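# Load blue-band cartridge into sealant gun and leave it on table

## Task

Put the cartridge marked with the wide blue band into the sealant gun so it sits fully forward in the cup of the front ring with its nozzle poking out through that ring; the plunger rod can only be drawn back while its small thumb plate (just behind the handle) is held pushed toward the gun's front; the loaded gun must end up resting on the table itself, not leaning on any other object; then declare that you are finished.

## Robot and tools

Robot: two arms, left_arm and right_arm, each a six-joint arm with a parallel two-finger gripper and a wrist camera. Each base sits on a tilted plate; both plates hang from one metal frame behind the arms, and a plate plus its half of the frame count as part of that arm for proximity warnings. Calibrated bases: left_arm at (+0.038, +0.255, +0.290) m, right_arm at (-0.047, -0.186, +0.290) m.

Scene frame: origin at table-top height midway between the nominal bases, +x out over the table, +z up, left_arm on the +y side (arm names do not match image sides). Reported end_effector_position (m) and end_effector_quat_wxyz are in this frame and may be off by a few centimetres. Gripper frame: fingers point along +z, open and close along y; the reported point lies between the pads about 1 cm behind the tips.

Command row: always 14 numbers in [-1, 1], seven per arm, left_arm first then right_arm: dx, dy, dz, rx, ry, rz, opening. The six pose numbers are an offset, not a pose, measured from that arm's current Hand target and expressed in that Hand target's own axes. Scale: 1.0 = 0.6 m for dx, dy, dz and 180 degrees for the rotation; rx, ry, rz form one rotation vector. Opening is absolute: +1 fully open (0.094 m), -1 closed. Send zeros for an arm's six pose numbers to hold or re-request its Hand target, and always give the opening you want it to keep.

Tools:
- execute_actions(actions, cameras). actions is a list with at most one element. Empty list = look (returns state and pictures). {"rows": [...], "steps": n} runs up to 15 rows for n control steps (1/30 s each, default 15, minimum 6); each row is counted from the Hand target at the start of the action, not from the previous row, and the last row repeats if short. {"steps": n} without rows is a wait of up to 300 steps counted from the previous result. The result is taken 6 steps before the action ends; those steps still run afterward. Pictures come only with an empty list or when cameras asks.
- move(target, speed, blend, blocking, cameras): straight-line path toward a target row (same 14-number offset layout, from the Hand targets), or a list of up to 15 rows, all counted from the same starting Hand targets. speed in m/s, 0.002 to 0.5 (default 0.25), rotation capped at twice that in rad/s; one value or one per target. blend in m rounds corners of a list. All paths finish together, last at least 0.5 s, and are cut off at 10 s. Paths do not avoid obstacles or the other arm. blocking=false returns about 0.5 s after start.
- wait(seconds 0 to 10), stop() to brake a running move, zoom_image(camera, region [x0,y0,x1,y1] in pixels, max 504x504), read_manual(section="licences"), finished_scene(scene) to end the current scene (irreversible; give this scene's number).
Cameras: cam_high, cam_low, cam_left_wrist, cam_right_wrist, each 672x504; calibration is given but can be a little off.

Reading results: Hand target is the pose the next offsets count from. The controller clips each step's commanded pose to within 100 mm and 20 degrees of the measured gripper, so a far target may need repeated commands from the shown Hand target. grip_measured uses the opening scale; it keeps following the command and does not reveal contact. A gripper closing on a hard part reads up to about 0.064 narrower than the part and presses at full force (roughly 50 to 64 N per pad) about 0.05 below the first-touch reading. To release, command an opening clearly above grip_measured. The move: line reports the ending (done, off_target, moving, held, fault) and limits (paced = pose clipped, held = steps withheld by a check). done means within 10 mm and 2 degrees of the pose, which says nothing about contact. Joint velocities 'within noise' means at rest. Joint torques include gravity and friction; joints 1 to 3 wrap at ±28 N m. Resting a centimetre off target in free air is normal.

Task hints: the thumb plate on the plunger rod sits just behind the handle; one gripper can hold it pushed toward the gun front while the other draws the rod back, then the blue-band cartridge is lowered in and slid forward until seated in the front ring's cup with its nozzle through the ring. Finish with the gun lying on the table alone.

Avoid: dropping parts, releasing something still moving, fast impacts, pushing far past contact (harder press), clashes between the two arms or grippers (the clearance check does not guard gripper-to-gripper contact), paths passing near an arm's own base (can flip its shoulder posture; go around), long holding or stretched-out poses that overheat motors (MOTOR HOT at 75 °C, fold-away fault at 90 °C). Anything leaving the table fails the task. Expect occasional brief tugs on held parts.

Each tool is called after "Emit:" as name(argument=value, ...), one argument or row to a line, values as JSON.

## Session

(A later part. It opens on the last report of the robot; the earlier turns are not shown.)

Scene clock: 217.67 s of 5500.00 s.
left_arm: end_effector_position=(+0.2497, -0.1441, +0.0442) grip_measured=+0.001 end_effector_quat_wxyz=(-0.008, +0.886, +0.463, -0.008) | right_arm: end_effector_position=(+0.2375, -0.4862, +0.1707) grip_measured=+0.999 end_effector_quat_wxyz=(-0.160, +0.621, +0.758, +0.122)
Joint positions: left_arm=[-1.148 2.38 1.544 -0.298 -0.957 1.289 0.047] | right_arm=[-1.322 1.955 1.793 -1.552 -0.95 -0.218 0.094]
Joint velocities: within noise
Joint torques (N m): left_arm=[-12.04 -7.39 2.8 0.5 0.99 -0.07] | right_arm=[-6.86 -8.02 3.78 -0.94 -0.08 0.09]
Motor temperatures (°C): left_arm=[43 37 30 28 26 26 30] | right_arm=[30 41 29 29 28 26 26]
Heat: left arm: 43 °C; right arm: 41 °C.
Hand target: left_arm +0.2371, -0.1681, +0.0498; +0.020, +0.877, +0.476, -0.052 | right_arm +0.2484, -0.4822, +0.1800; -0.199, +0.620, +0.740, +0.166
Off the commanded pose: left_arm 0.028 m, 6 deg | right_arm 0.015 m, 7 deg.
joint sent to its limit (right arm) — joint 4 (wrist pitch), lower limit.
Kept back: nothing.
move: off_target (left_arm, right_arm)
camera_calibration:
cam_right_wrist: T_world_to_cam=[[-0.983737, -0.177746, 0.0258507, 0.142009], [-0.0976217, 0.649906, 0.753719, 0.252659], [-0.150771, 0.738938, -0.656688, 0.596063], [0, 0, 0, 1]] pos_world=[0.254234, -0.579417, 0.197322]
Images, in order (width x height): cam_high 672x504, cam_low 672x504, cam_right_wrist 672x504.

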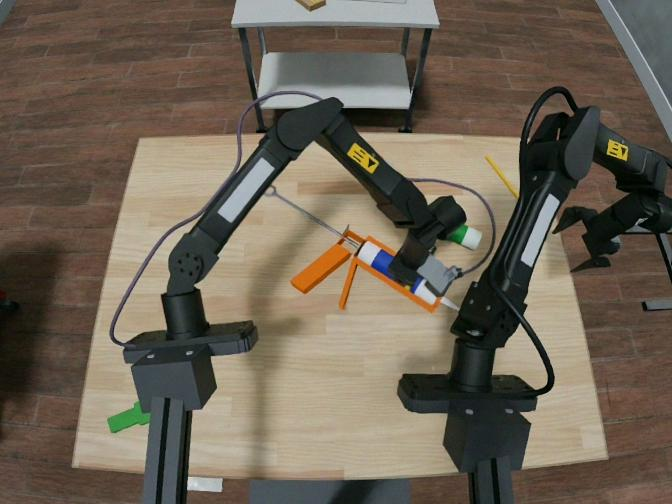

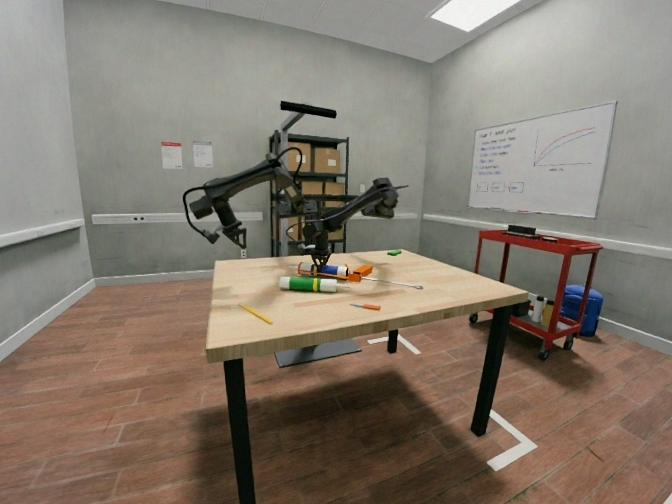

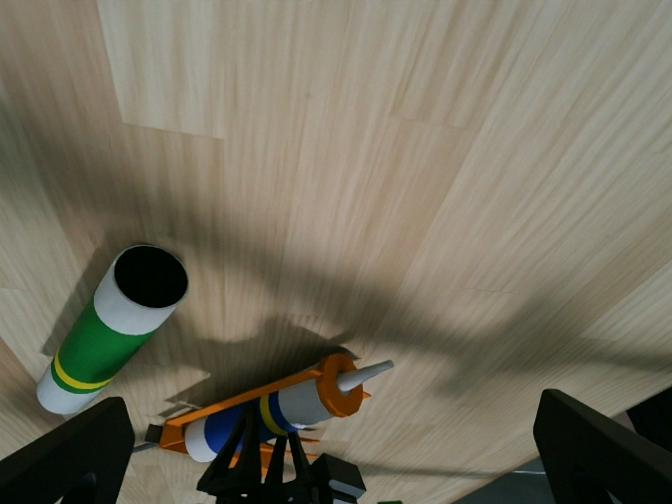

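Emit:
zoom_image(
  camera="cam_right_wrist",
  region=[290, 340, 400, 430],
)

Emit:
zoom_image(
  camera="cam_high",
  region=[400, 280, 460, 325],
)

Emit:
zoom_image(
  camera="cam_high",
  region=[300, 180, 480, 320],
)

Scaled by 4.582 from the camera's 672x504 image, which has a finer 960x720 frame.

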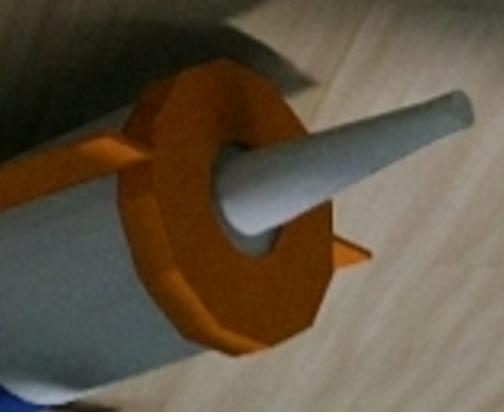

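Scaled by 8.400 from the camera's 672x504 image, which has a finer 960x720 frame.

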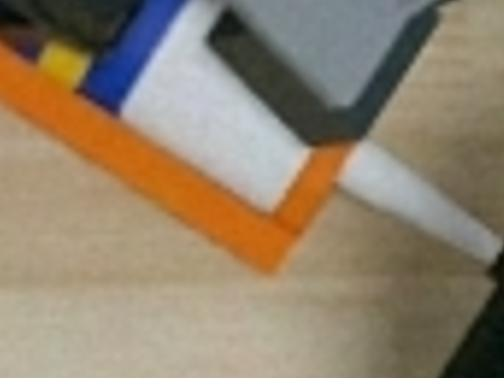

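Scaled by 2.800 from the camera's 672x504 image, which has a finer 960x720 frame.

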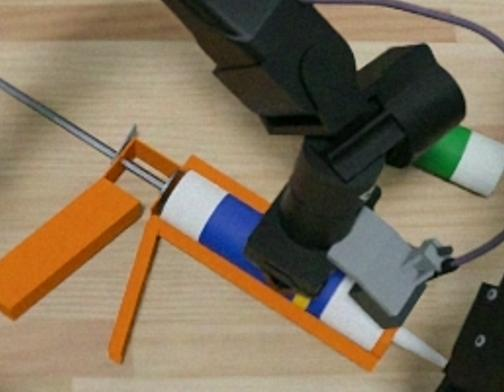

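Emit:
move(
  target=[0.016,0,-0.003,0,0.008,0,-0.25,0,0,0,0,0,0,1],
  speed=0.04,
  cameras=["cam_high","cam_left_wrist"],
)

Emit:
zoom_image(
  camera="cam_high",
  region=[300, 180, 480, 320],
)

Scene clock: 220.90 s of 5500.00 s.
left_arm: end_effector_position=(+0.2497, -0.1441, +0.0442) grip_measured=+0.001 end_effector_quat_wxyz=(-0.008, +0.886, +0.463, -0.008) | right_arm: end_effector_position=(+0.2375, -0.4862, +0.1707) grip_measured=+0.999 end_effector_quat_wxyz=(-0.160, +0.621, +0.758, +0.122)
Joint positions: left_arm=[-1.148 2.38 1.544 -0.298 -0.957 1.289 0.047] | right_arm=[-1.322 1.955 1.793 -1.552 -0.95 -0.218 0.094]
Joint velocities: within noise
Joint torques (N m): left_arm=[-11.59 -8.72 1.69 0.44 0.73 -0.09] | right_arm=[-6.86 -8.01 3.78 -0.94 -0.08 0.09]
Motor temperatures (°C): left_arm=[43 37 30 28 26 26 30] | right_arm=[30 41 29 29 28 26 26]
Heat: left arm: 43 °C; right arm: 41 °C.
Hand target: left_arm +0.2424, -0.1600, +0.0505; +0.014, +0.878, +0.477, -0.041 | right_arm +0.2484, -0.4822, +0.1800; -0.199, +0.620, +0.740, +0.166
Off the commanded pose: left_arm 0.019 m, 5 deg | right_arm 0.015 m, 7 deg.
joint sent to its limit (right arm) — joint 4 (wrist pitch), lower limit.
Kept back: nothing.
move: off_target (left_arm, right_arm)
camera_calibration:
cam_left_wrist: T_world_to_cam=[[-0.811989, 0.582945, 0.0291368, 0.286339], [0.539927, 0.731232, 0.416867, -0.00954006], [0.221705, 0.354223, -0.9085, 0.122854], [0, 0, 0, 1]] pos_world=[0.210418, -0.203462, 0.107247]
Images, in order (width x height): cam_high 672x504, cam_left_wrist 672x504.

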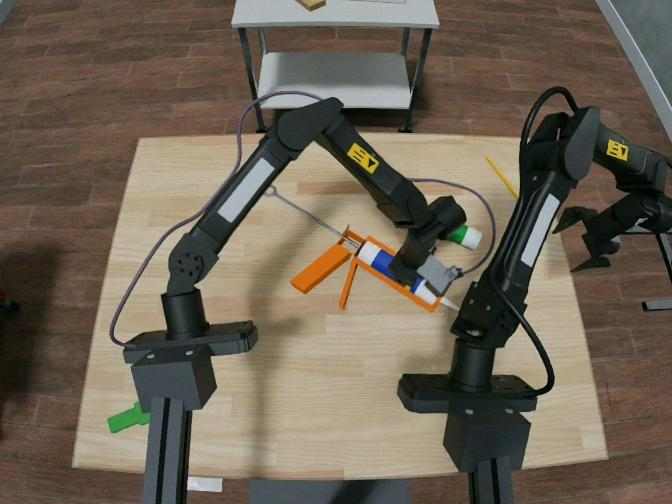

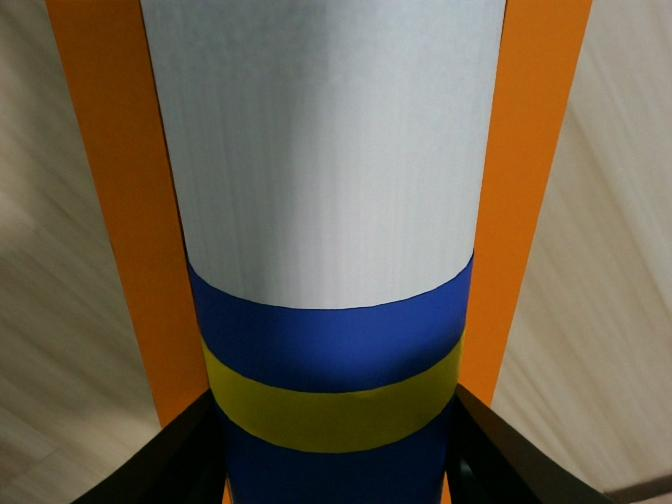

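Scaled by 2.800 from the camera's 672x504 image, which has a finer 960x720 frame.

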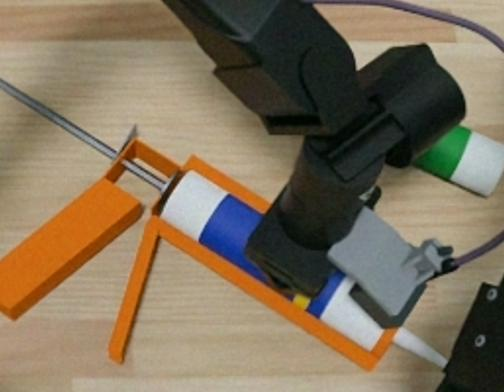

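Emit:
execute_actions(
  actions=[
    {"rows":[[0,0,0,0,0,0,0.15,0,0,0,0,0,0,1]],"steps":15},
  ],
  cameras=["cam_high","cam_left_wrist"],
)

Emit:
wait(
  seconds=0.3,
  cameras=["cam_high","cam_left_wrist"],
)

Scene clock: 221.37 s of 5500.00 s.
left_arm: end_effector_position=(+0.2463, -0.1490, +0.0444) grip_measured=+0.148 end_effector_quat_wxyz=(-0.002, +0.883, +0.468, -0.024) | right_arm: end_effector_position=(+0.2375, -0.4862, +0.1707) grip_measured=+0.999 end_effector_quat_wxyz=(-0.160, +0.621, +0.758, +0.122)
Joint positions: left_arm=[-1.148 2.38 1.544 -0.289 -0.925 1.286 0.054] | right_arm=[-1.322 1.955 1.793 -1.552 -0.95 -0.218 0.094]
Joint velocities: within noise
Joint torques (N m): left_arm=[-11.52 -8.66 1.66 0.36 0.29 -0.07] | right_arm=[-6.87 -8.03 3.78 -0.94 -0.08 0.09]
Motor temperatures (°C): left_arm=[43 37 30 28 26 26 30] | right_arm=[30 41 29 29 28 26 26]
Heat: left arm: 43 °C; right arm: 41 °C.
Hand target: left_arm +0.2424, -0.1600, +0.0505; +0.014, +0.878, +0.477, -0.041 | right_arm +0.2484, -0.4822, +0.1800; -0.199, +0.620, +0.740, +0.166
joint sent to its limit (right arm) — joint 4 (wrist pitch), lower limit.
Steps of this call (1-5: nothing new was sent; 6-14: this action's first 9). Readings (end_effector_position of left_arm | right_arm):
6: (+0.2497, -0.1441, +0.0442) | (+0.2375, -0.4862, +0.1707)
7: (+0.2491, -0.1446, +0.0443) | (+0.2375, -0.4862, +0.1707)
9: (+0.2477, -0.1468, +0.0443) | (+0.2375, -0.4862, +0.1707)
13: (+0.2465, -0.1488, +0.0444) | (+0.2375, -0.4862, +0.1707)
14: the state above
camera_calibration:
cam_left_wrist: T_world_to_cam=[[-0.817781, 0.574602, 0.0326746, 0.286433], [0.54035, 0.74701, 0.387295, -0.000621272], [0.198132, 0.334378, -0.921377, 0.128892], [0, 0, 0, 1]] pos_world=[0.209038, -0.20722, 0.10964]
Images, in order (width x height): cam_high 672x504, cam_left_wrist 672x504.

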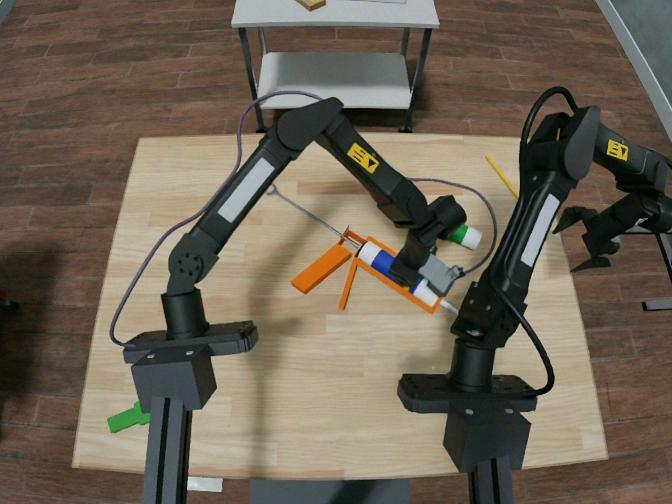

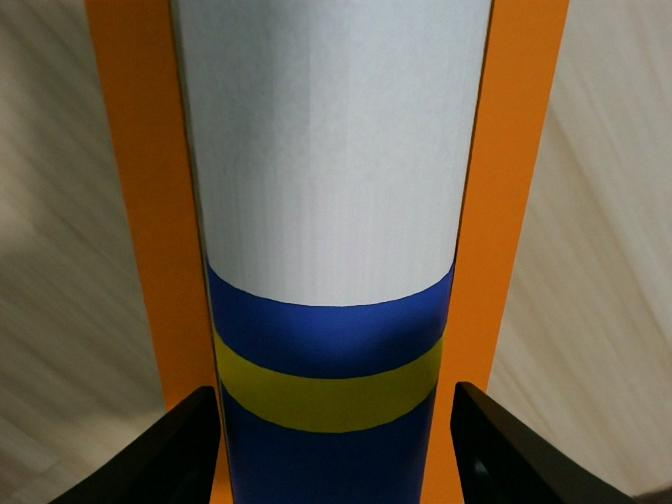

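Scene clock: 221.87 s of 5500.00 s.
left_arm: end_effector_position=(+0.2458, -0.1501, +0.0444) grip_measured=+0.148 end_effector_quat_wxyz=(+0.000, +0.883, +0.469, -0.026) | right_arm: end_effector_position=(+0.2375, -0.4862, +0.1707) grip_measured=+0.999 end_effector_quat_wxyz=(-0.160, +0.621, +0.758, +0.122)
Joint positions: left_arm=[-1.148 2.38 1.544 -0.286 -0.918 1.286 0.054] | right_arm=[-1.322 1.955 1.793 -1.552 -0.95 -0.218 0.094]
Joint velocities: within noise
Joint torques (N m): left_arm=[-11.54 -8.66 1.66 0.36 0.3 -0.06] | right_arm=[-6.86 -8.02 3.77 -0.94 -0.08 0.09]
Motor temperatures (°C): left_arm=[43 37 30 28 26 26 30] | right_arm=[30 41 29 29 28 26 26]
Heat: left arm: 43 °C; right arm: 41 °C.
Hand target: left_arm +0.2424, -0.1600, +0.0505; +0.014, +0.878, +0.477, -0.041 | right_arm +0.2484, -0.4822, +0.1800; -0.199, +0.620, +0.740, +0.166
Off the commanded pose: left_arm 0.012 m, 3 deg | right_arm 0.015 m, 7 deg.
joint sent to its limit (right arm) — joint 4 (wrist pitch), lower limit.
Steps of this call (1-6: your previous action's last 6; 7-15: nothing new was sent). Readings (end_effector_position of left_arm | right_arm):
1: (+0.2462, -0.1494, +0.0444) | (+0.2375, -0.4862, +0.1707)
2: (+0.2460, -0.1495, +0.0444) | (+0.2375, -0.4862, +0.1707)
4: (+0.2458, -0.1497, +0.0444) | (+0.2375, -0.4862, +0.1707)
8: (+0.2458, -0.1501, +0.0444) | (+0.2375, -0.4862, +0.1707)
15: the state above
camera_calibration:
cam_left_wrist: T_world_to_cam=[[-0.819157, 0.572641, 0.0326232, 0.286717], [0.539784, 0.750426, 0.381437, 0.00137497], [0.193945, 0.330066, -0.923819, 0.129897], [0, 0, 0, 1]] pos_world=[0.208931, -0.208092, 0.110123]
Images, in order (width x height): cam_high 672x504, cam_left_wrist 672x504.

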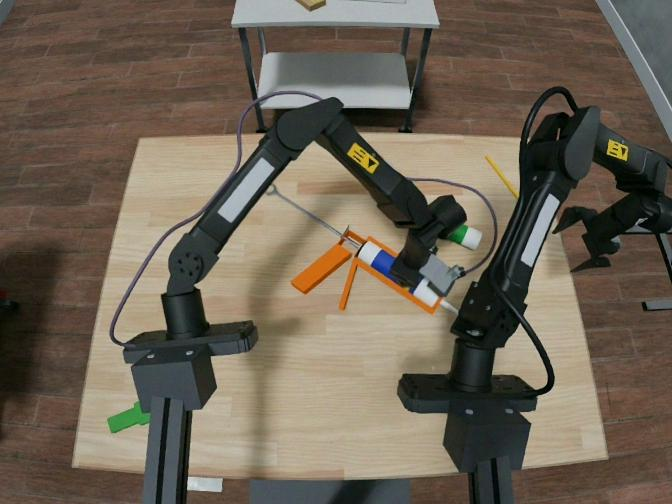

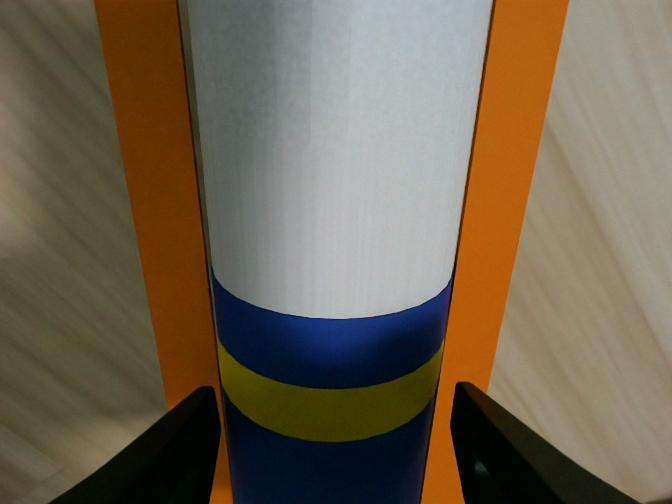

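Emit:
move(
  target=[-0.017,0,-0.2,0,0,0,0.15,0,0,0,0,0,0,1],
  speed=0.12,
  cameras=["cam_high","cam_low","cam_left_wrist","cam_right_wrist"],
)

Emit:
zoom_image(
  camera="cam_high",
  region=[300, 180, 480, 320],
)

Emit:
zoom_image(
  camera="cam_low",
  region=[295, 252, 365, 292],
)

Emit:
zoom_image(
  camera="cam_right_wrist",
  region=[130, 300, 430, 504],
)

Scene clock: 223.77 s of 5500.00 s.
left_arm: end_effector_position=(+0.2393, -0.1545, +0.1559) grip_measured=+0.148 end_effector_quat_wxyz=(-0.001, +0.882, +0.471, -0.038) | right_arm: end_effector_position=(+0.2375, -0.4862, +0.1707) grip_measured=+0.999 end_effector_quat_wxyz=(-0.160, +0.621, +0.758, +0.122)
Joint positions: left_arm=[-1.366 2.276 1.624 -0.758 -0.961 0.927 0.054] | right_arm=[-1.322 1.955 1.793 -1.552 -0.95 -0.218 0.094]
Joint velocities: within noise
Joint torques (N m): left_arm=[-12.6 -9.2 3.97 0.13 -0.04 -0.06] | right_arm=[-6.86 -8.02 3.77 -0.94 -0.08 0.09]
Motor temperatures (°C): left_arm=[43 37 30 28 26 26 30] | right_arm=[30 41 29 29 28 26 26]
Heat: left arm: 43 °C; right arm: 41 °C.
Hand target: left_arm +0.2443, -0.1609, +0.1710; +0.014, +0.878, +0.477, -0.041 | right_arm +0.2484, -0.4822, +0.1800; -0.199, +0.620, +0.740, +0.166
Off the commanded pose: left_arm 0.017 m, 2 deg | right_arm 0.015 m, 7 deg.
joint sent to its limit (right arm) — joint 4 (wrist pitch), lower limit.
Kept back: nothing.
move: off_target (left_arm, right_arm)
camera_calibration:
cam_left_wrist: T_world_to_cam=[[-0.820464, 0.570031, 0.043633, 0.278505], [0.544705, 0.756271, 0.362423, -0.031638], [0.173594, 0.321122, -0.930992, 0.240159], [0, 0, 0, 1]] pos_world=[0.204047, -0.21195, 0.2229]
cam_right_wrist: T_world_to_cam=[[-0.983737, -0.177746, 0.0258507, 0.142009], [-0.0976217, 0.649906, 0.753719, 0.252659], [-0.150771, 0.738938, -0.656688, 0.596063], [0, 0, 0, 1]] pos_world=[0.254234, -0.579417, 0.197322]

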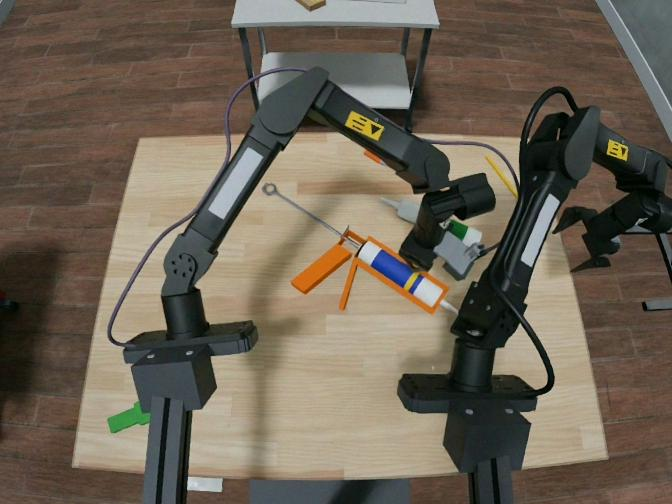

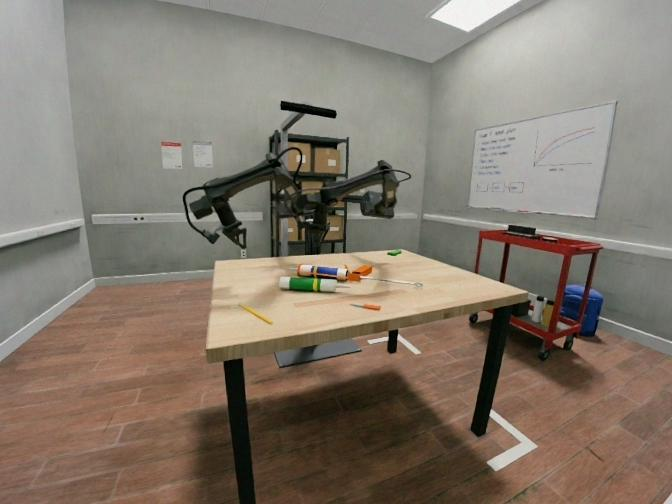

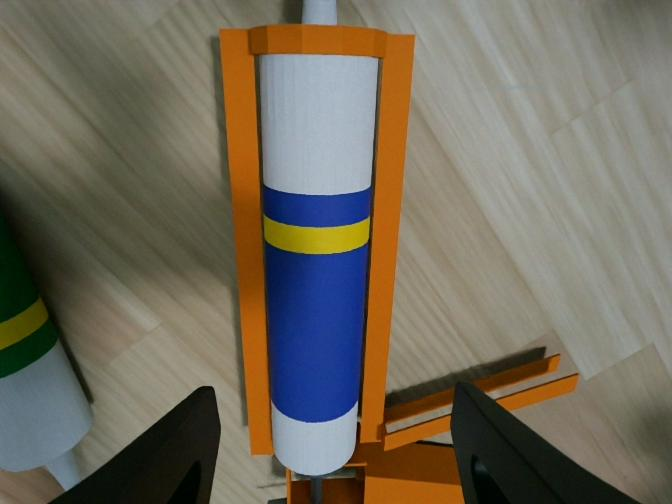

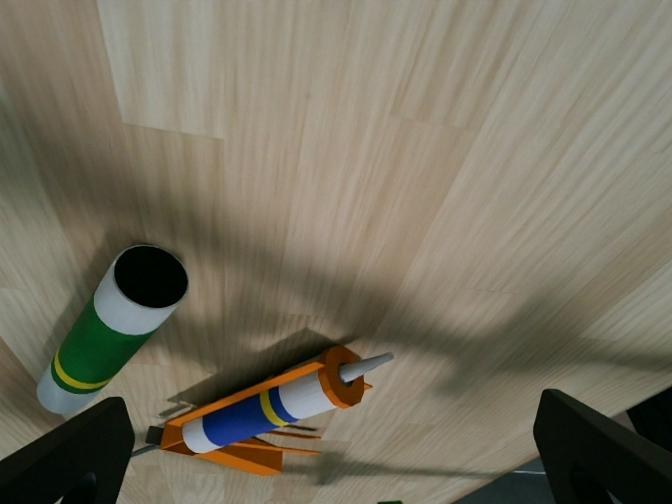

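Scaled by 2.800 from the camera's 672x504 image, which has a finer 960x720 frame.

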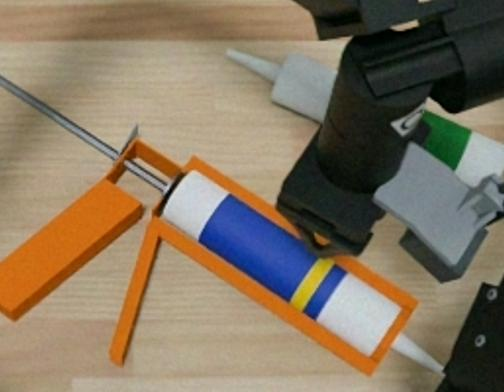

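Scaled by 7.200 from the camera's 672x504 image, which has a finer 960x720 frame.

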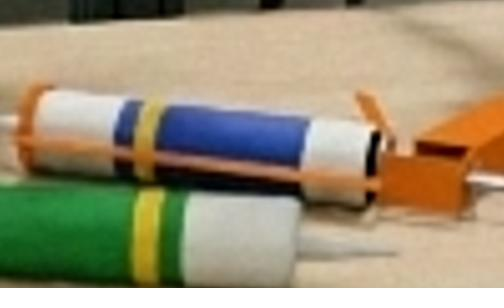

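Scaled by 1.680 from the camera's 672x504 image, which has a finer 960x720 frame.

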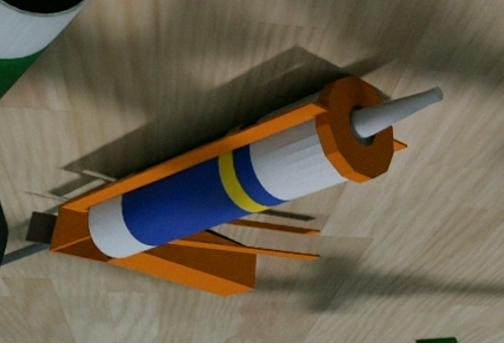

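Emit:
zoom_image(
  camera="cam_high",
  region=[250, 170, 370, 260],
)

Scaled by 4.200 from the camera's 672x504 image, which has a finer 960x720 frame.

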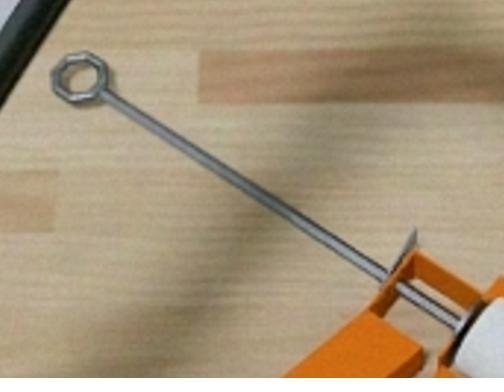

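Emit:
move(
  target=[0.61,0.013,0.002,0,0.026,0,0,0,0,0,0,0,0,1],
  speed=0.25,
  cameras=["cam_high","cam_left_wrist"],
)

Emit:
zoom_image(
  camera="cam_high",
  region=[380, 240, 470, 320],
)

Scene clock: 228.90 s of 5500.00 s.
left_arm: end_effector_position=(+0.4404, +0.1426, +0.1328) grip_measured=+0.002 end_effector_quat_wxyz=(-0.025, +0.882, +0.471, -0.005) | right_arm: end_effector_position=(+0.2375, -0.4862, +0.1707) grip_measured=+0.999 end_effector_quat_wxyz=(-0.160, +0.621, +0.758, +0.122)
Joint positions: left_arm=[-0.684 1.304 1.134 -0.588 -0.699 1.797 0.047] | right_arm=[-1.322 1.955 1.793 -1.552 -0.95 -0.218 0.094]
Joint velocities: within noise
Joint torques (N m): left_arm=[-2.76 -11 4.21 0.3 0.24 0.08] | right_arm=[-6.86 -8.02 3.78 -0.93 -0.08 0.09]
Motor temperatures (°C): left_arm=[42 37 30 28 26 26 30] | right_arm=[30 41 29 29 28 26 26]
Heat: left arm: 42 °C; right arm: 41 °C.
Hand target: left_arm +0.4490, +0.1408, +0.1383; -0.006, +0.879, +0.477, -0.005 | right_arm +0.2484, -0.4822, +0.1800; -0.199, +0.620, +0.740, +0.166
Off the commanded pose: left_arm 0.010 m, 2 deg | right_arm 0.015 m, 7 deg.
joint sent to its limit (right arm) — joint 4 (wrist pitch), lower limit.
Kept back: nothing.
move: off_target (right_arm)
camera_calibration:
cam_left_wrist: T_world_to_cam=[[-0.821703, 0.567006, 0.0575156, 0.274313], [0.531557, 0.726087, 0.436171, -0.357236], [0.20555, 0.388976, -0.898024, 0.0602523], [0, 0, 0, 1]] pos_world=[0.40291, 0.0804103, 0.194147]
Images, in order (width x height): cam_high 672x504, cam_left_wrist 672x504.

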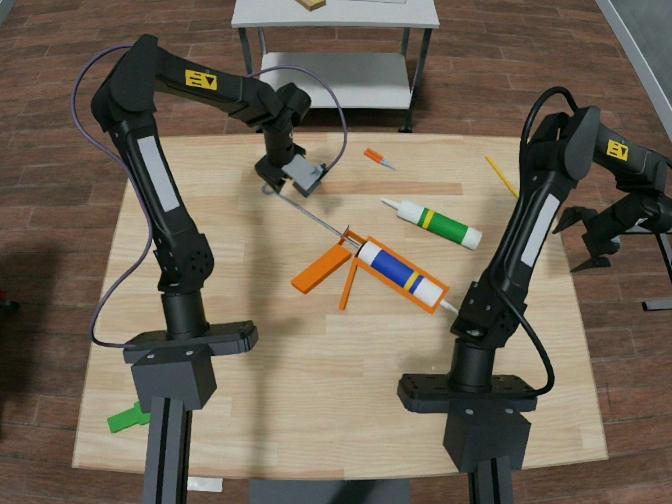

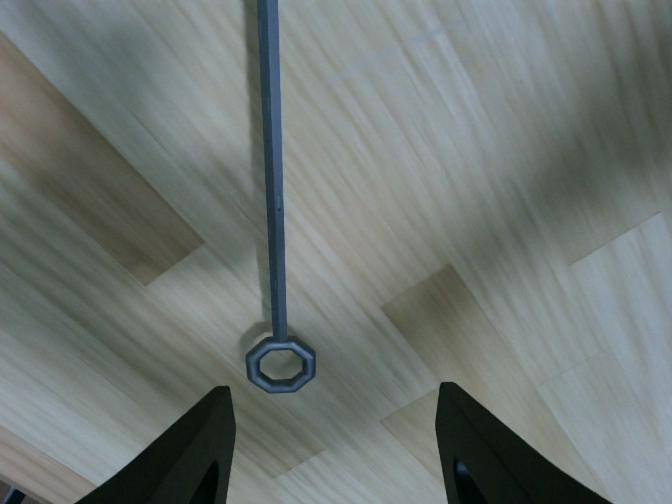

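Scaled by 5.600 from the camera's 672x504 image, which has a finer 960x720 frame.

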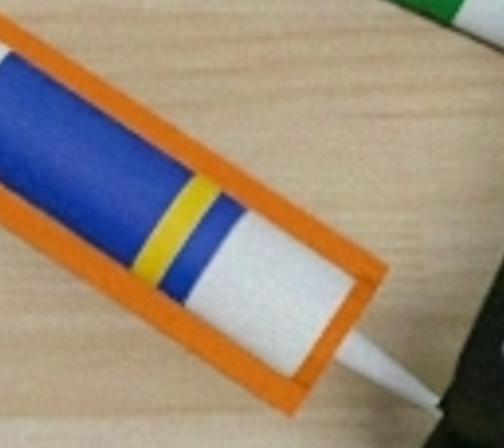

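Emit:
move(
  target=[0.051,0.0375,0.108,0,0,0.011,0,0,0,0,0,0,0,1],
  speed=0.15,
  cameras=["cam_high","cam_left_wrist"],
)

Scene clock: 230.77 s of 5500.00 s.
left_arm: end_effector_position=(+0.4847, +0.1631, +0.0824) grip_measured=+0.002 end_effector_quat_wxyz=(-0.013, +0.883, +0.469, +0.005) | right_arm: end_effector_position=(+0.2375, -0.4862, +0.1707) grip_measured=+0.999 end_effector_quat_wxyz=(-0.160, +0.621, +0.758, +0.122)
Joint positions: left_arm=[-0.485 1.432 1.25 -0.445 -0.543 1.981 0.047] | right_arm=[-1.322 1.955 1.793 -1.552 -0.95 -0.218 0.094]
Joint velocities: within noise
Joint torques (N m): left_arm=[-2.82 -8.32 4.68 0.39 0.21 0.05] | right_arm=[-6.86 -8.01 3.78 -0.94 -0.08 0.09]
Motor temperatures (°C): left_arm=[41 37 30 28 26 26 30] | right_arm=[30 41 29 29 28 26 26]
Heat: left arm: 41 °C; right arm: 41 °C.
Hand target: left_arm +0.4835, +0.1544, +0.0730; -0.006, +0.887, +0.462, -0.006 | right_arm +0.2484, -0.4822, +0.1800; -0.199, +0.620, +0.740, +0.166
Off the commanded pose: left_arm 0.013 m, 2 deg | right_arm 0.015 m, 7 deg.
joint sent to its limit (right arm) — joint 4 (wrist pitch), lower limit.
Kept back: nothing.
move: off_target (left_arm, right_arm)
camera_calibration:
cam_left_wrist: T_world_to_cam=[[-0.819724, 0.572143, 0.0265474, 0.302698], [0.522545, 0.728076, 0.44368, -0.370223], [0.23452, 0.377568, -0.895792, -0.0144747], [0, 0, 0, 1]] pos_world=[0.444982, 0.101829, 0.143259]
Images, in order (width x height): cam_high 672x504, cam_left_wrist 672x504.

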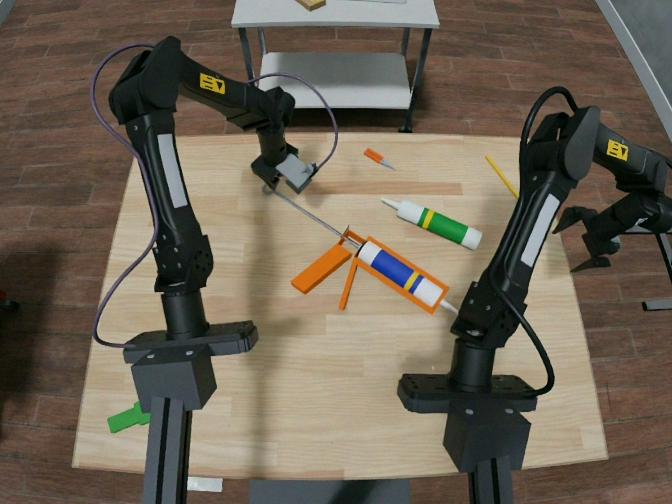

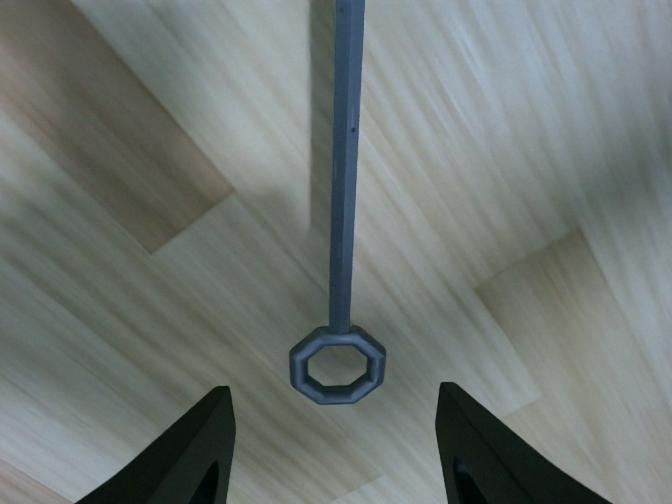

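Emit:
move(
  target=[-0.016,0,0.087,0,0,0.009,0,0,0,0,0,0,0,1],
  speed=0.1,
  cameras=["cam_high","cam_left_wrist"],
)

Scene clock: 232.37 s of 5500.00 s.
left_arm: end_effector_position=(+0.4810, +0.1539, +0.0315) grip_measured=+0.002 end_effector_quat_wxyz=(-0.011, +0.890, +0.456, +0.005) | right_arm: end_effector_position=(+0.2375, -0.4862, +0.1707) grip_measured=+0.999 end_effector_quat_wxyz=(-0.160, +0.621, +0.758, +0.122)
Joint positions: left_arm=[-0.433 1.577 1.26 -0.29 -0.497 2.045 0.047] | right_arm=[-1.322 1.955 1.793 -1.552 -0.95 -0.218 0.094]
Joint velocities: within noise
Joint torques (N m): left_arm=[-3.08 -8.8 3.9 0.39 0.21 0.07] | right_arm=[-6.87 -8.02 3.78 -0.94 -0.09 0.09]
Motor temperatures (°C): left_arm=[40 37 31 28 26 26 30] | right_arm=[31 41 29 29 28 26 26]
Heat: left arm: 40 °C; right arm: 41 °C.
Hand target: left_arm +0.4773, +0.1469, +0.0210; -0.005, +0.893, +0.449, -0.005 | right_arm +0.2484, -0.4822, +0.1800; -0.199, +0.620, +0.740, +0.166
Off the commanded pose: left_arm 0.013 m, 2 deg | right_arm 0.015 m, 7 deg.
joint sent to its limit (right arm) — joint 4 (wrist pitch), lower limit.
Kept back: nothing.
move: off_target (left_arm, right_arm)
camera_calibration:
cam_left_wrist: T_world_to_cam=[[-0.803214, 0.595244, 0.023081, 0.294921], [0.54242, 0.71482, 0.441377, -0.346477], [0.246228, 0.367039, -0.897025, -0.0596656], [0, 0, 0, 1]] pos_world=[0.439512, 0.0940178, 0.0925981]
Images, in order (width x height): cam_high 672x504, cam_left_wrist 672x504.

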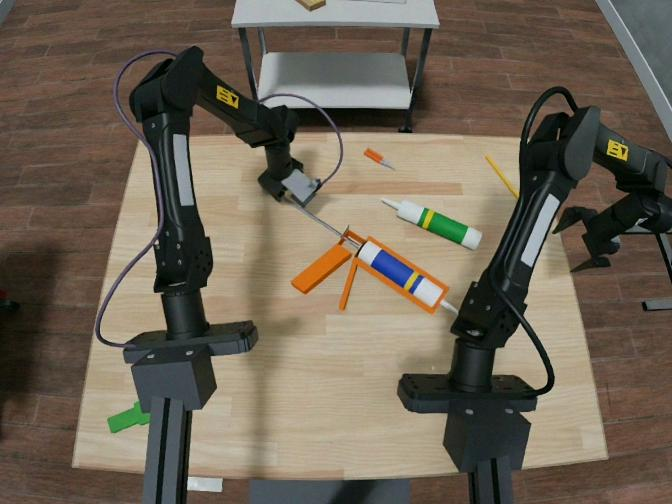

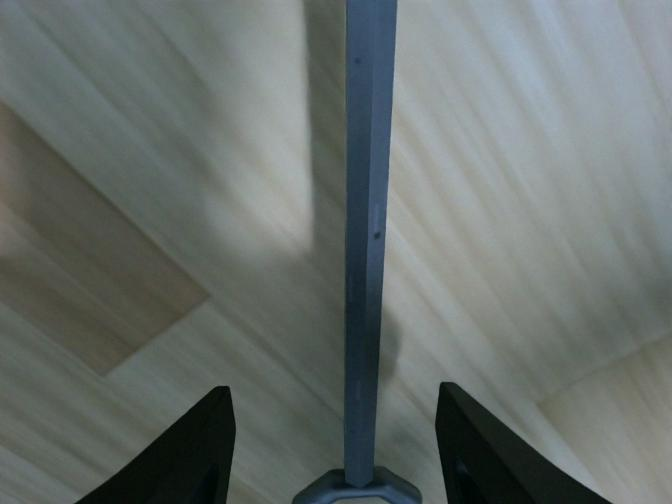

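Emit:
move(
  target=[0,-0.02,0,0,0,0,0,0,0,0,0,0,0,1],
  speed=0.1,
  cameras=["cam_left_wrist"],
)

Scene clock: 234.37 s of 5500.00 s.
left_arm: end_effector_position=(+0.4722, +0.1579, +0.0255) grip_measured=+0.002 end_effector_quat_wxyz=(-0.014, +0.891, +0.454, +0.003) | right_arm: end_effector_position=(+0.2375, -0.4862, +0.1707) grip_measured=+0.999 end_effector_quat_wxyz=(-0.160, +0.621, +0.758, +0.122)
Joint positions: left_arm=[-0.418 1.577 1.225 -0.258 -0.486 2.056 0.047] | right_arm=[-1.322 1.955 1.793 -1.552 -0.95 -0.218 0.094]
Joint velocities: within noise
Joint torques (N m): left_arm=[-2.96 -10.97 1.92 0.39 0.21 0.05] | right_arm=[-6.86 -8.03 3.77 -0.94 -0.08 0.09]
Motor temperatures (°C): left_arm=[39 37 31 28 26 26 30] | right_arm=[31 41 29 29 28 26 26]
Heat: left arm: 39 °C; right arm: 41 °C.
Hand target: left_arm +0.4677, +0.1541, +0.0211; -0.005, +0.893, +0.449, -0.006 | right_arm +0.2484, -0.4822, +0.1800; -0.199, +0.620, +0.740, +0.166
Off the commanded pose: left_arm 0.007 m, 1 deg | right_arm 0.015 m, 7 deg.
joint sent to its limit (right arm) — joint 4 (wrist pitch), lower limit.
Kept back: nothing.
move: off_target (right_arm)
camera_calibration:
cam_left_wrist: T_world_to_cam=[[-0.80028, 0.59888, 0.0299234, 0.283467], [0.548673, 0.711232, 0.43944, -0.344212], [0.241889, 0.368093, -0.897773, -0.0624887], [0, 0, 0, 1]] pos_world=[0.430828, 0.0980538, 0.0866776]
Images, in order (width x height): cam_left_wrist 672x504.

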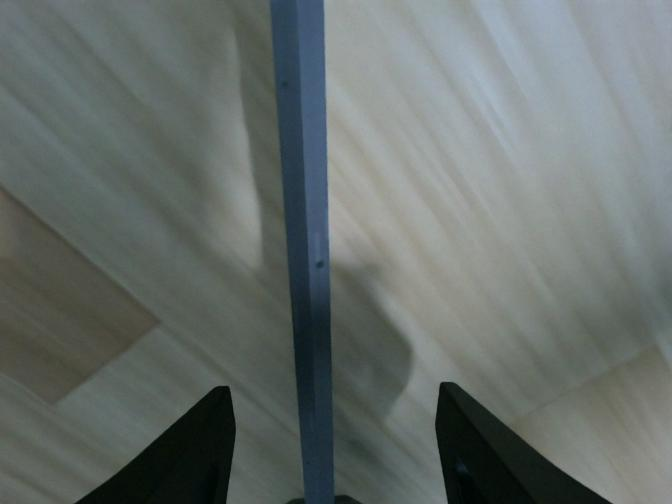

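Emit:
execute_actions(
  actions=[
    {"rows":[[0,0.008,0,0,0,0,-0.15,0,0,0,0,0,0,1],[0,0.008,0,0,0,0,-0.25,0,0,0,0,0,0,1],[0,0.008,0,0,0,0,-0.35,0,0,0,0,0,0,1],[0,0.008,0,0,0,0,-0.45,0,0,0,0,0,0,1],[0,0.008,0,0,0,0,-0.55,0,0,0,0,0,0,1],[0,0.008,0,0,0,0,-0.62,0,0,0,0,0,0,1],[0,0.008,0,0,0,0,-0.68,0,0,0,0,0,0,1],[0,0.008,0,0,0,0,-0.74,0,0,0,0,0,0,1],[0,0.008,0,0,0,0,-0.8,0,0,0,0,0,0,1],[0,0.008,0,0,0,0,-0.86,0,0,0,0,0,0,1],[0,0.008,0,0,0,0,-0.92,0,0,0,0,0,0,1],[0,0.008,0,0,0,0,-0.95,0,0,0,0,0,0,1]],"steps":15},
  ],
)

Emit:
wait(
  seconds=0.5,
  cameras=["cam_left_wrist","cam_high"],
)

Scene clock: 235.13 s of 5500.00 s.
left_arm: end_effector_position=(+0.4732, +0.1572, +0.0255) grip_measured=-0.768 end_effector_quat_wxyz=(-0.011, +0.890, +0.455, +0.003) | right_arm: end_effector_position=(+0.2375, -0.4862, +0.1707) grip_measured=+0.999 end_effector_quat_wxyz=(-0.160, +0.621, +0.758, +0.122)
Joint positions: left_arm=[-0.418 1.577 1.226 -0.255 -0.483 2.056 0.011] | right_arm=[-1.322 1.955 1.793 -1.552 -0.95 -0.218 0.094]
Joint velocities: left_arm=[-0.002 0.007 0.037 -0.037 -0.022 0.022 -0.066] | right_arm=[within noise]
Joint torques (N m): left_arm=[-3.43 -10.02 3.6 0.25 0.16 0.03] | right_arm=[-6.87 -8.01 3.78 -0.93 -0.08 0.09]
Motor temperatures (°C): left_arm=[39 37 31 28 26 26 30] | right_arm=[31 41 29 29 28 26 26]
Heat: left arm: 39 °C; right arm: 41 °C.
Hand target: left_arm +0.4716, +0.1512, +0.0211; -0.005, +0.893, +0.449, -0.005 | right_arm +0.2484, -0.4822, +0.1800; -0.199, +0.620, +0.740, +0.166
joint sent to its limit (right arm) — joint 4 (wrist pitch), lower limit.
Steps of this call (1-14: nothing new was sent; 15-23: this action's first 9). Readings (end_effector_position of left_arm | right_arm):
15: (+0.4729, +0.1575, +0.0255) | (+0.2375, -0.4862, +0.1707)
16: (+0.4729, +0.1575, +0.0255) | (+0.2375, -0.4862, +0.1707)
18: (+0.4729, +0.1575, +0.0255) | (+0.2375, -0.4862, +0.1707)
22: (+0.4729, +0.1575, +0.0255) | (+0.2375, -0.4862, +0.1707)
23: the state above

Scene clock: 235.83 s of 5500.00 s.
left_arm: end_effector_position=(+0.4741, +0.1566, +0.0257) grip_measured=-0.864 end_effector_quat_wxyz=(-0.009, +0.890, +0.456, +0.004) | right_arm: end_effector_position=(+0.2375, -0.4862, +0.1707) grip_measured=+0.999 end_effector_quat_wxyz=(-0.160, +0.621, +0.758, +0.122)
Joint positions: left_arm=[-0.418 1.577 1.227 -0.253 -0.48 2.056 0.006] | right_arm=[-1.322 1.955 1.793 -1.552 -0.95 -0.218 0.094]
Joint velocities: within noise
Joint torques (N m): left_arm=[-3.45 -10.06 3.67 0.27 0.14 0.02] | right_arm=[-6.86 -8.02 3.77 -0.93 -0.08 0.09]
Motor temperatures (°C): left_arm=[39 37 31 28 26 26 30] | right_arm=[31 41 29 29 28 26 26]
Heat: left arm: 39 °C; right arm: 41 °C.
Hand target: left_arm +0.4715, +0.1512, +0.0210; -0.005, +0.893, +0.449, -0.006 | right_arm +0.2484, -0.4822, +0.1800; -0.199, +0.620, +0.740, +0.166
Off the commanded pose: left_arm 0.008 m, 1 deg | right_arm 0.015 m, 7 deg.
joint sent to its limit (right arm) — joint 4 (wrist pitch), lower limit.
Steps of this call (1-6: your previous action's last 6; 7-21: nothing new was sent). Readings (end_effector_position of left_arm | right_arm):
1: (+0.4740, +0.1566, +0.0256) | (+0.2375, -0.4862, +0.1707)
2: (+0.4741, +0.1566, +0.0257) | (+0.2375, -0.4862, +0.1707)
4: (+0.4741, +0.1566, +0.0257) | (+0.2375, -0.4862, +0.1707)
8: (+0.4741, +0.1566, +0.0257) | (+0.2375, -0.4862, +0.1707)
21: the state above
camera_calibration:
cam_left_wrist: T_world_to_cam=[[-0.802274, 0.596566, 0.0215773, 0.287275], [0.544149, 0.715963, 0.437378, -0.34301], [0.245476, 0.362638, -0.899019, -0.0631242], [0, 0, 0, 1]] pos_world=[0.432617, 0.0970951, 0.0870766]
Images, in order (width x height): cam_high 672x504, cam_left_wrist 672x504.

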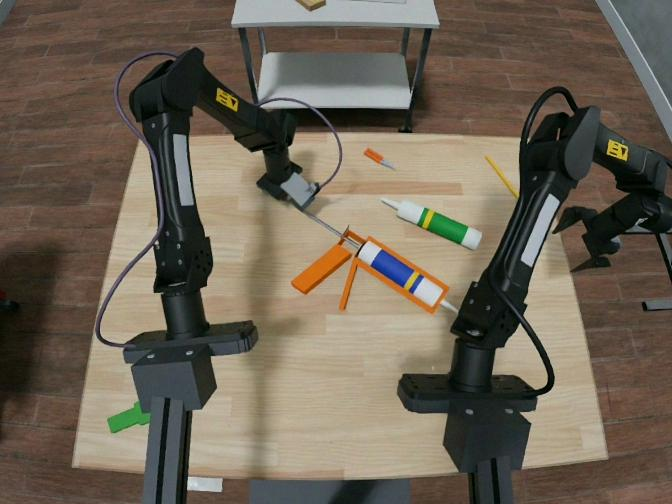

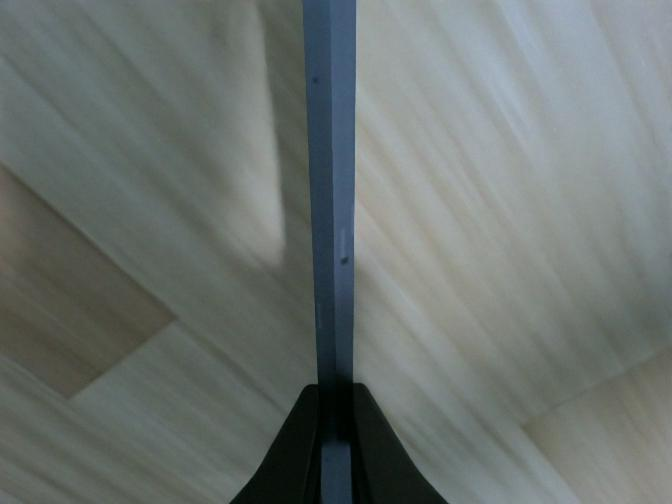

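Emit:
move(
  target=[-0.03,0,0,0,0,0,-0.95,0,0,0,0,0,0,1],
  speed=0.05,
  cameras=["cam_high","cam_left_wrist","cam_right_wrist"],
)

Emit:
zoom_image(
  camera="cam_high",
  region=[300, 180, 480, 320],
)

Emit:
zoom_image(
  camera="cam_high",
  region=[340, 230, 380, 260],
)

Scene clock: 236.83 s of 5500.00 s.
left_arm: end_effector_position=(+0.4751, +0.1540, +0.0271) grip_measured=-0.864 end_effector_quat_wxyz=(-0.011, +0.891, +0.455, +0.014) | right_arm: end_effector_position=(+0.2375, -0.4862, +0.1707) grip_measured=+0.999 end_effector_quat_wxyz=(-0.160, +0.621, +0.758, +0.122)
Joint positions: left_arm=[-0.434 1.577 1.218 -0.233 -0.507 2.056 0.006] | right_arm=[-1.322 1.955 1.793 -1.552 -0.95 -0.218 0.094]
Joint velocities: within noise
Joint torques (N m): left_arm=[-5.83 -9.16 1.85 0.34 0.06 -0.13] | right_arm=[-6.86 -8.01 3.78 -0.94 -0.08 0.09]
Motor temperatures (°C): left_arm=[38 38 31 28 26 26 30] | right_arm=[31 41 29 29 28 26 26]
Heat: left arm: 38 °C; right arm: 41 °C.
Hand target: left_arm +0.4608, +0.1367, +0.0211; -0.005, +0.893, +0.449, -0.006 | right_arm +0.2484, -0.4822, +0.1800; -0.199, +0.620, +0.740, +0.166
Off the commanded pose: left_arm 0.023 m, 2 deg | right_arm 0.015 m, 7 deg.
joint sent to its limit (right arm) — joint 4 (wrist pitch), lower limit.
Kept back: nothing.
move: off_target (left_arm, right_arm)
camera_calibration:
cam_left_wrist: T_world_to_cam=[[-0.8009, 0.598574, 0.016399, 0.288769], [0.539073, 0.708824, 0.454939, -0.339263], [0.26069, 0.373201, -0.890372, -0.0701812], [0, 0, 0, 1]] pos_world=[0.432458, 0.0938198, 0.087121]
cam_right_wrist: T_world_to_cam=[[-0.983737, -0.177746, 0.0258507, 0.142009], [-0.0976217, 0.649906, 0.753719, 0.252659], [-0.150771, 0.738938, -0.656688, 0.596063], [0, 0, 0, 1]] pos_world=[0.254234, -0.579417, 0.197322]
Images, in order (width x height): cam_high 672x504, cam_left_wrist 672x504, cam_right_wrist 672x504.

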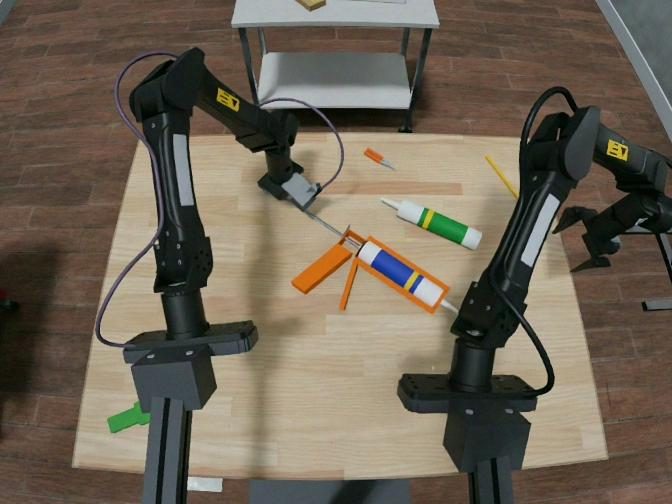

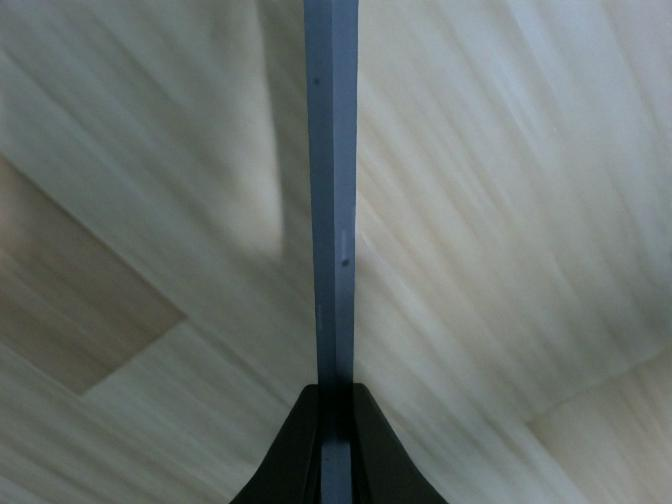

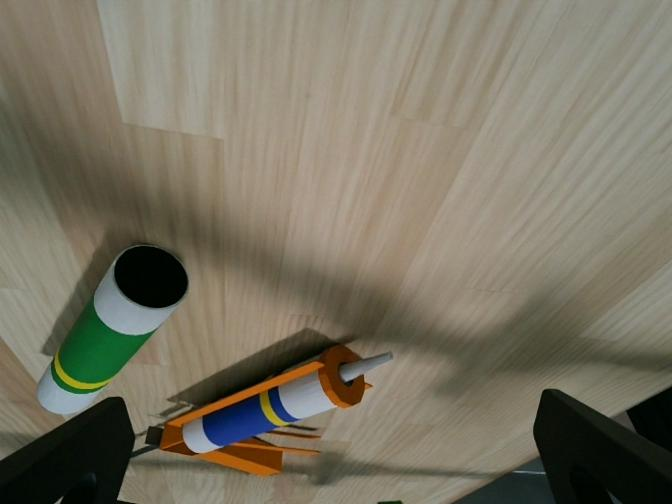

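Scaled by 2.800 from the camera's 672x504 image, which has a finer 960x720 frame.

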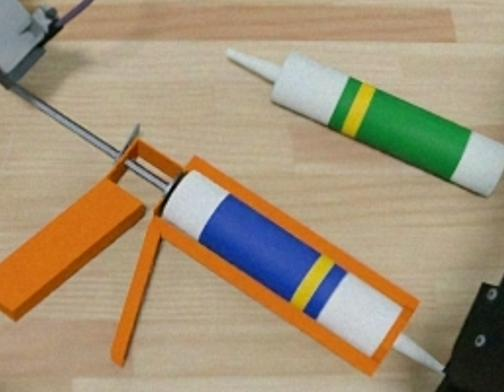

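Scaled by 12.600 from the camera's 672x504 image, which has a finer 960x720 frame.

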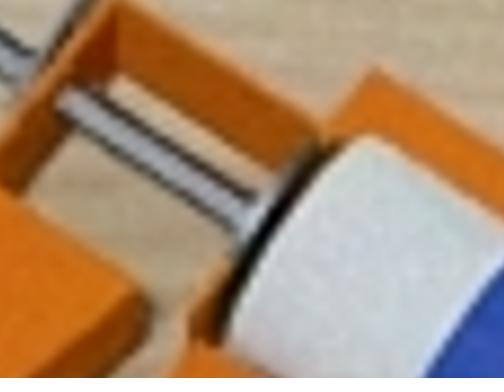

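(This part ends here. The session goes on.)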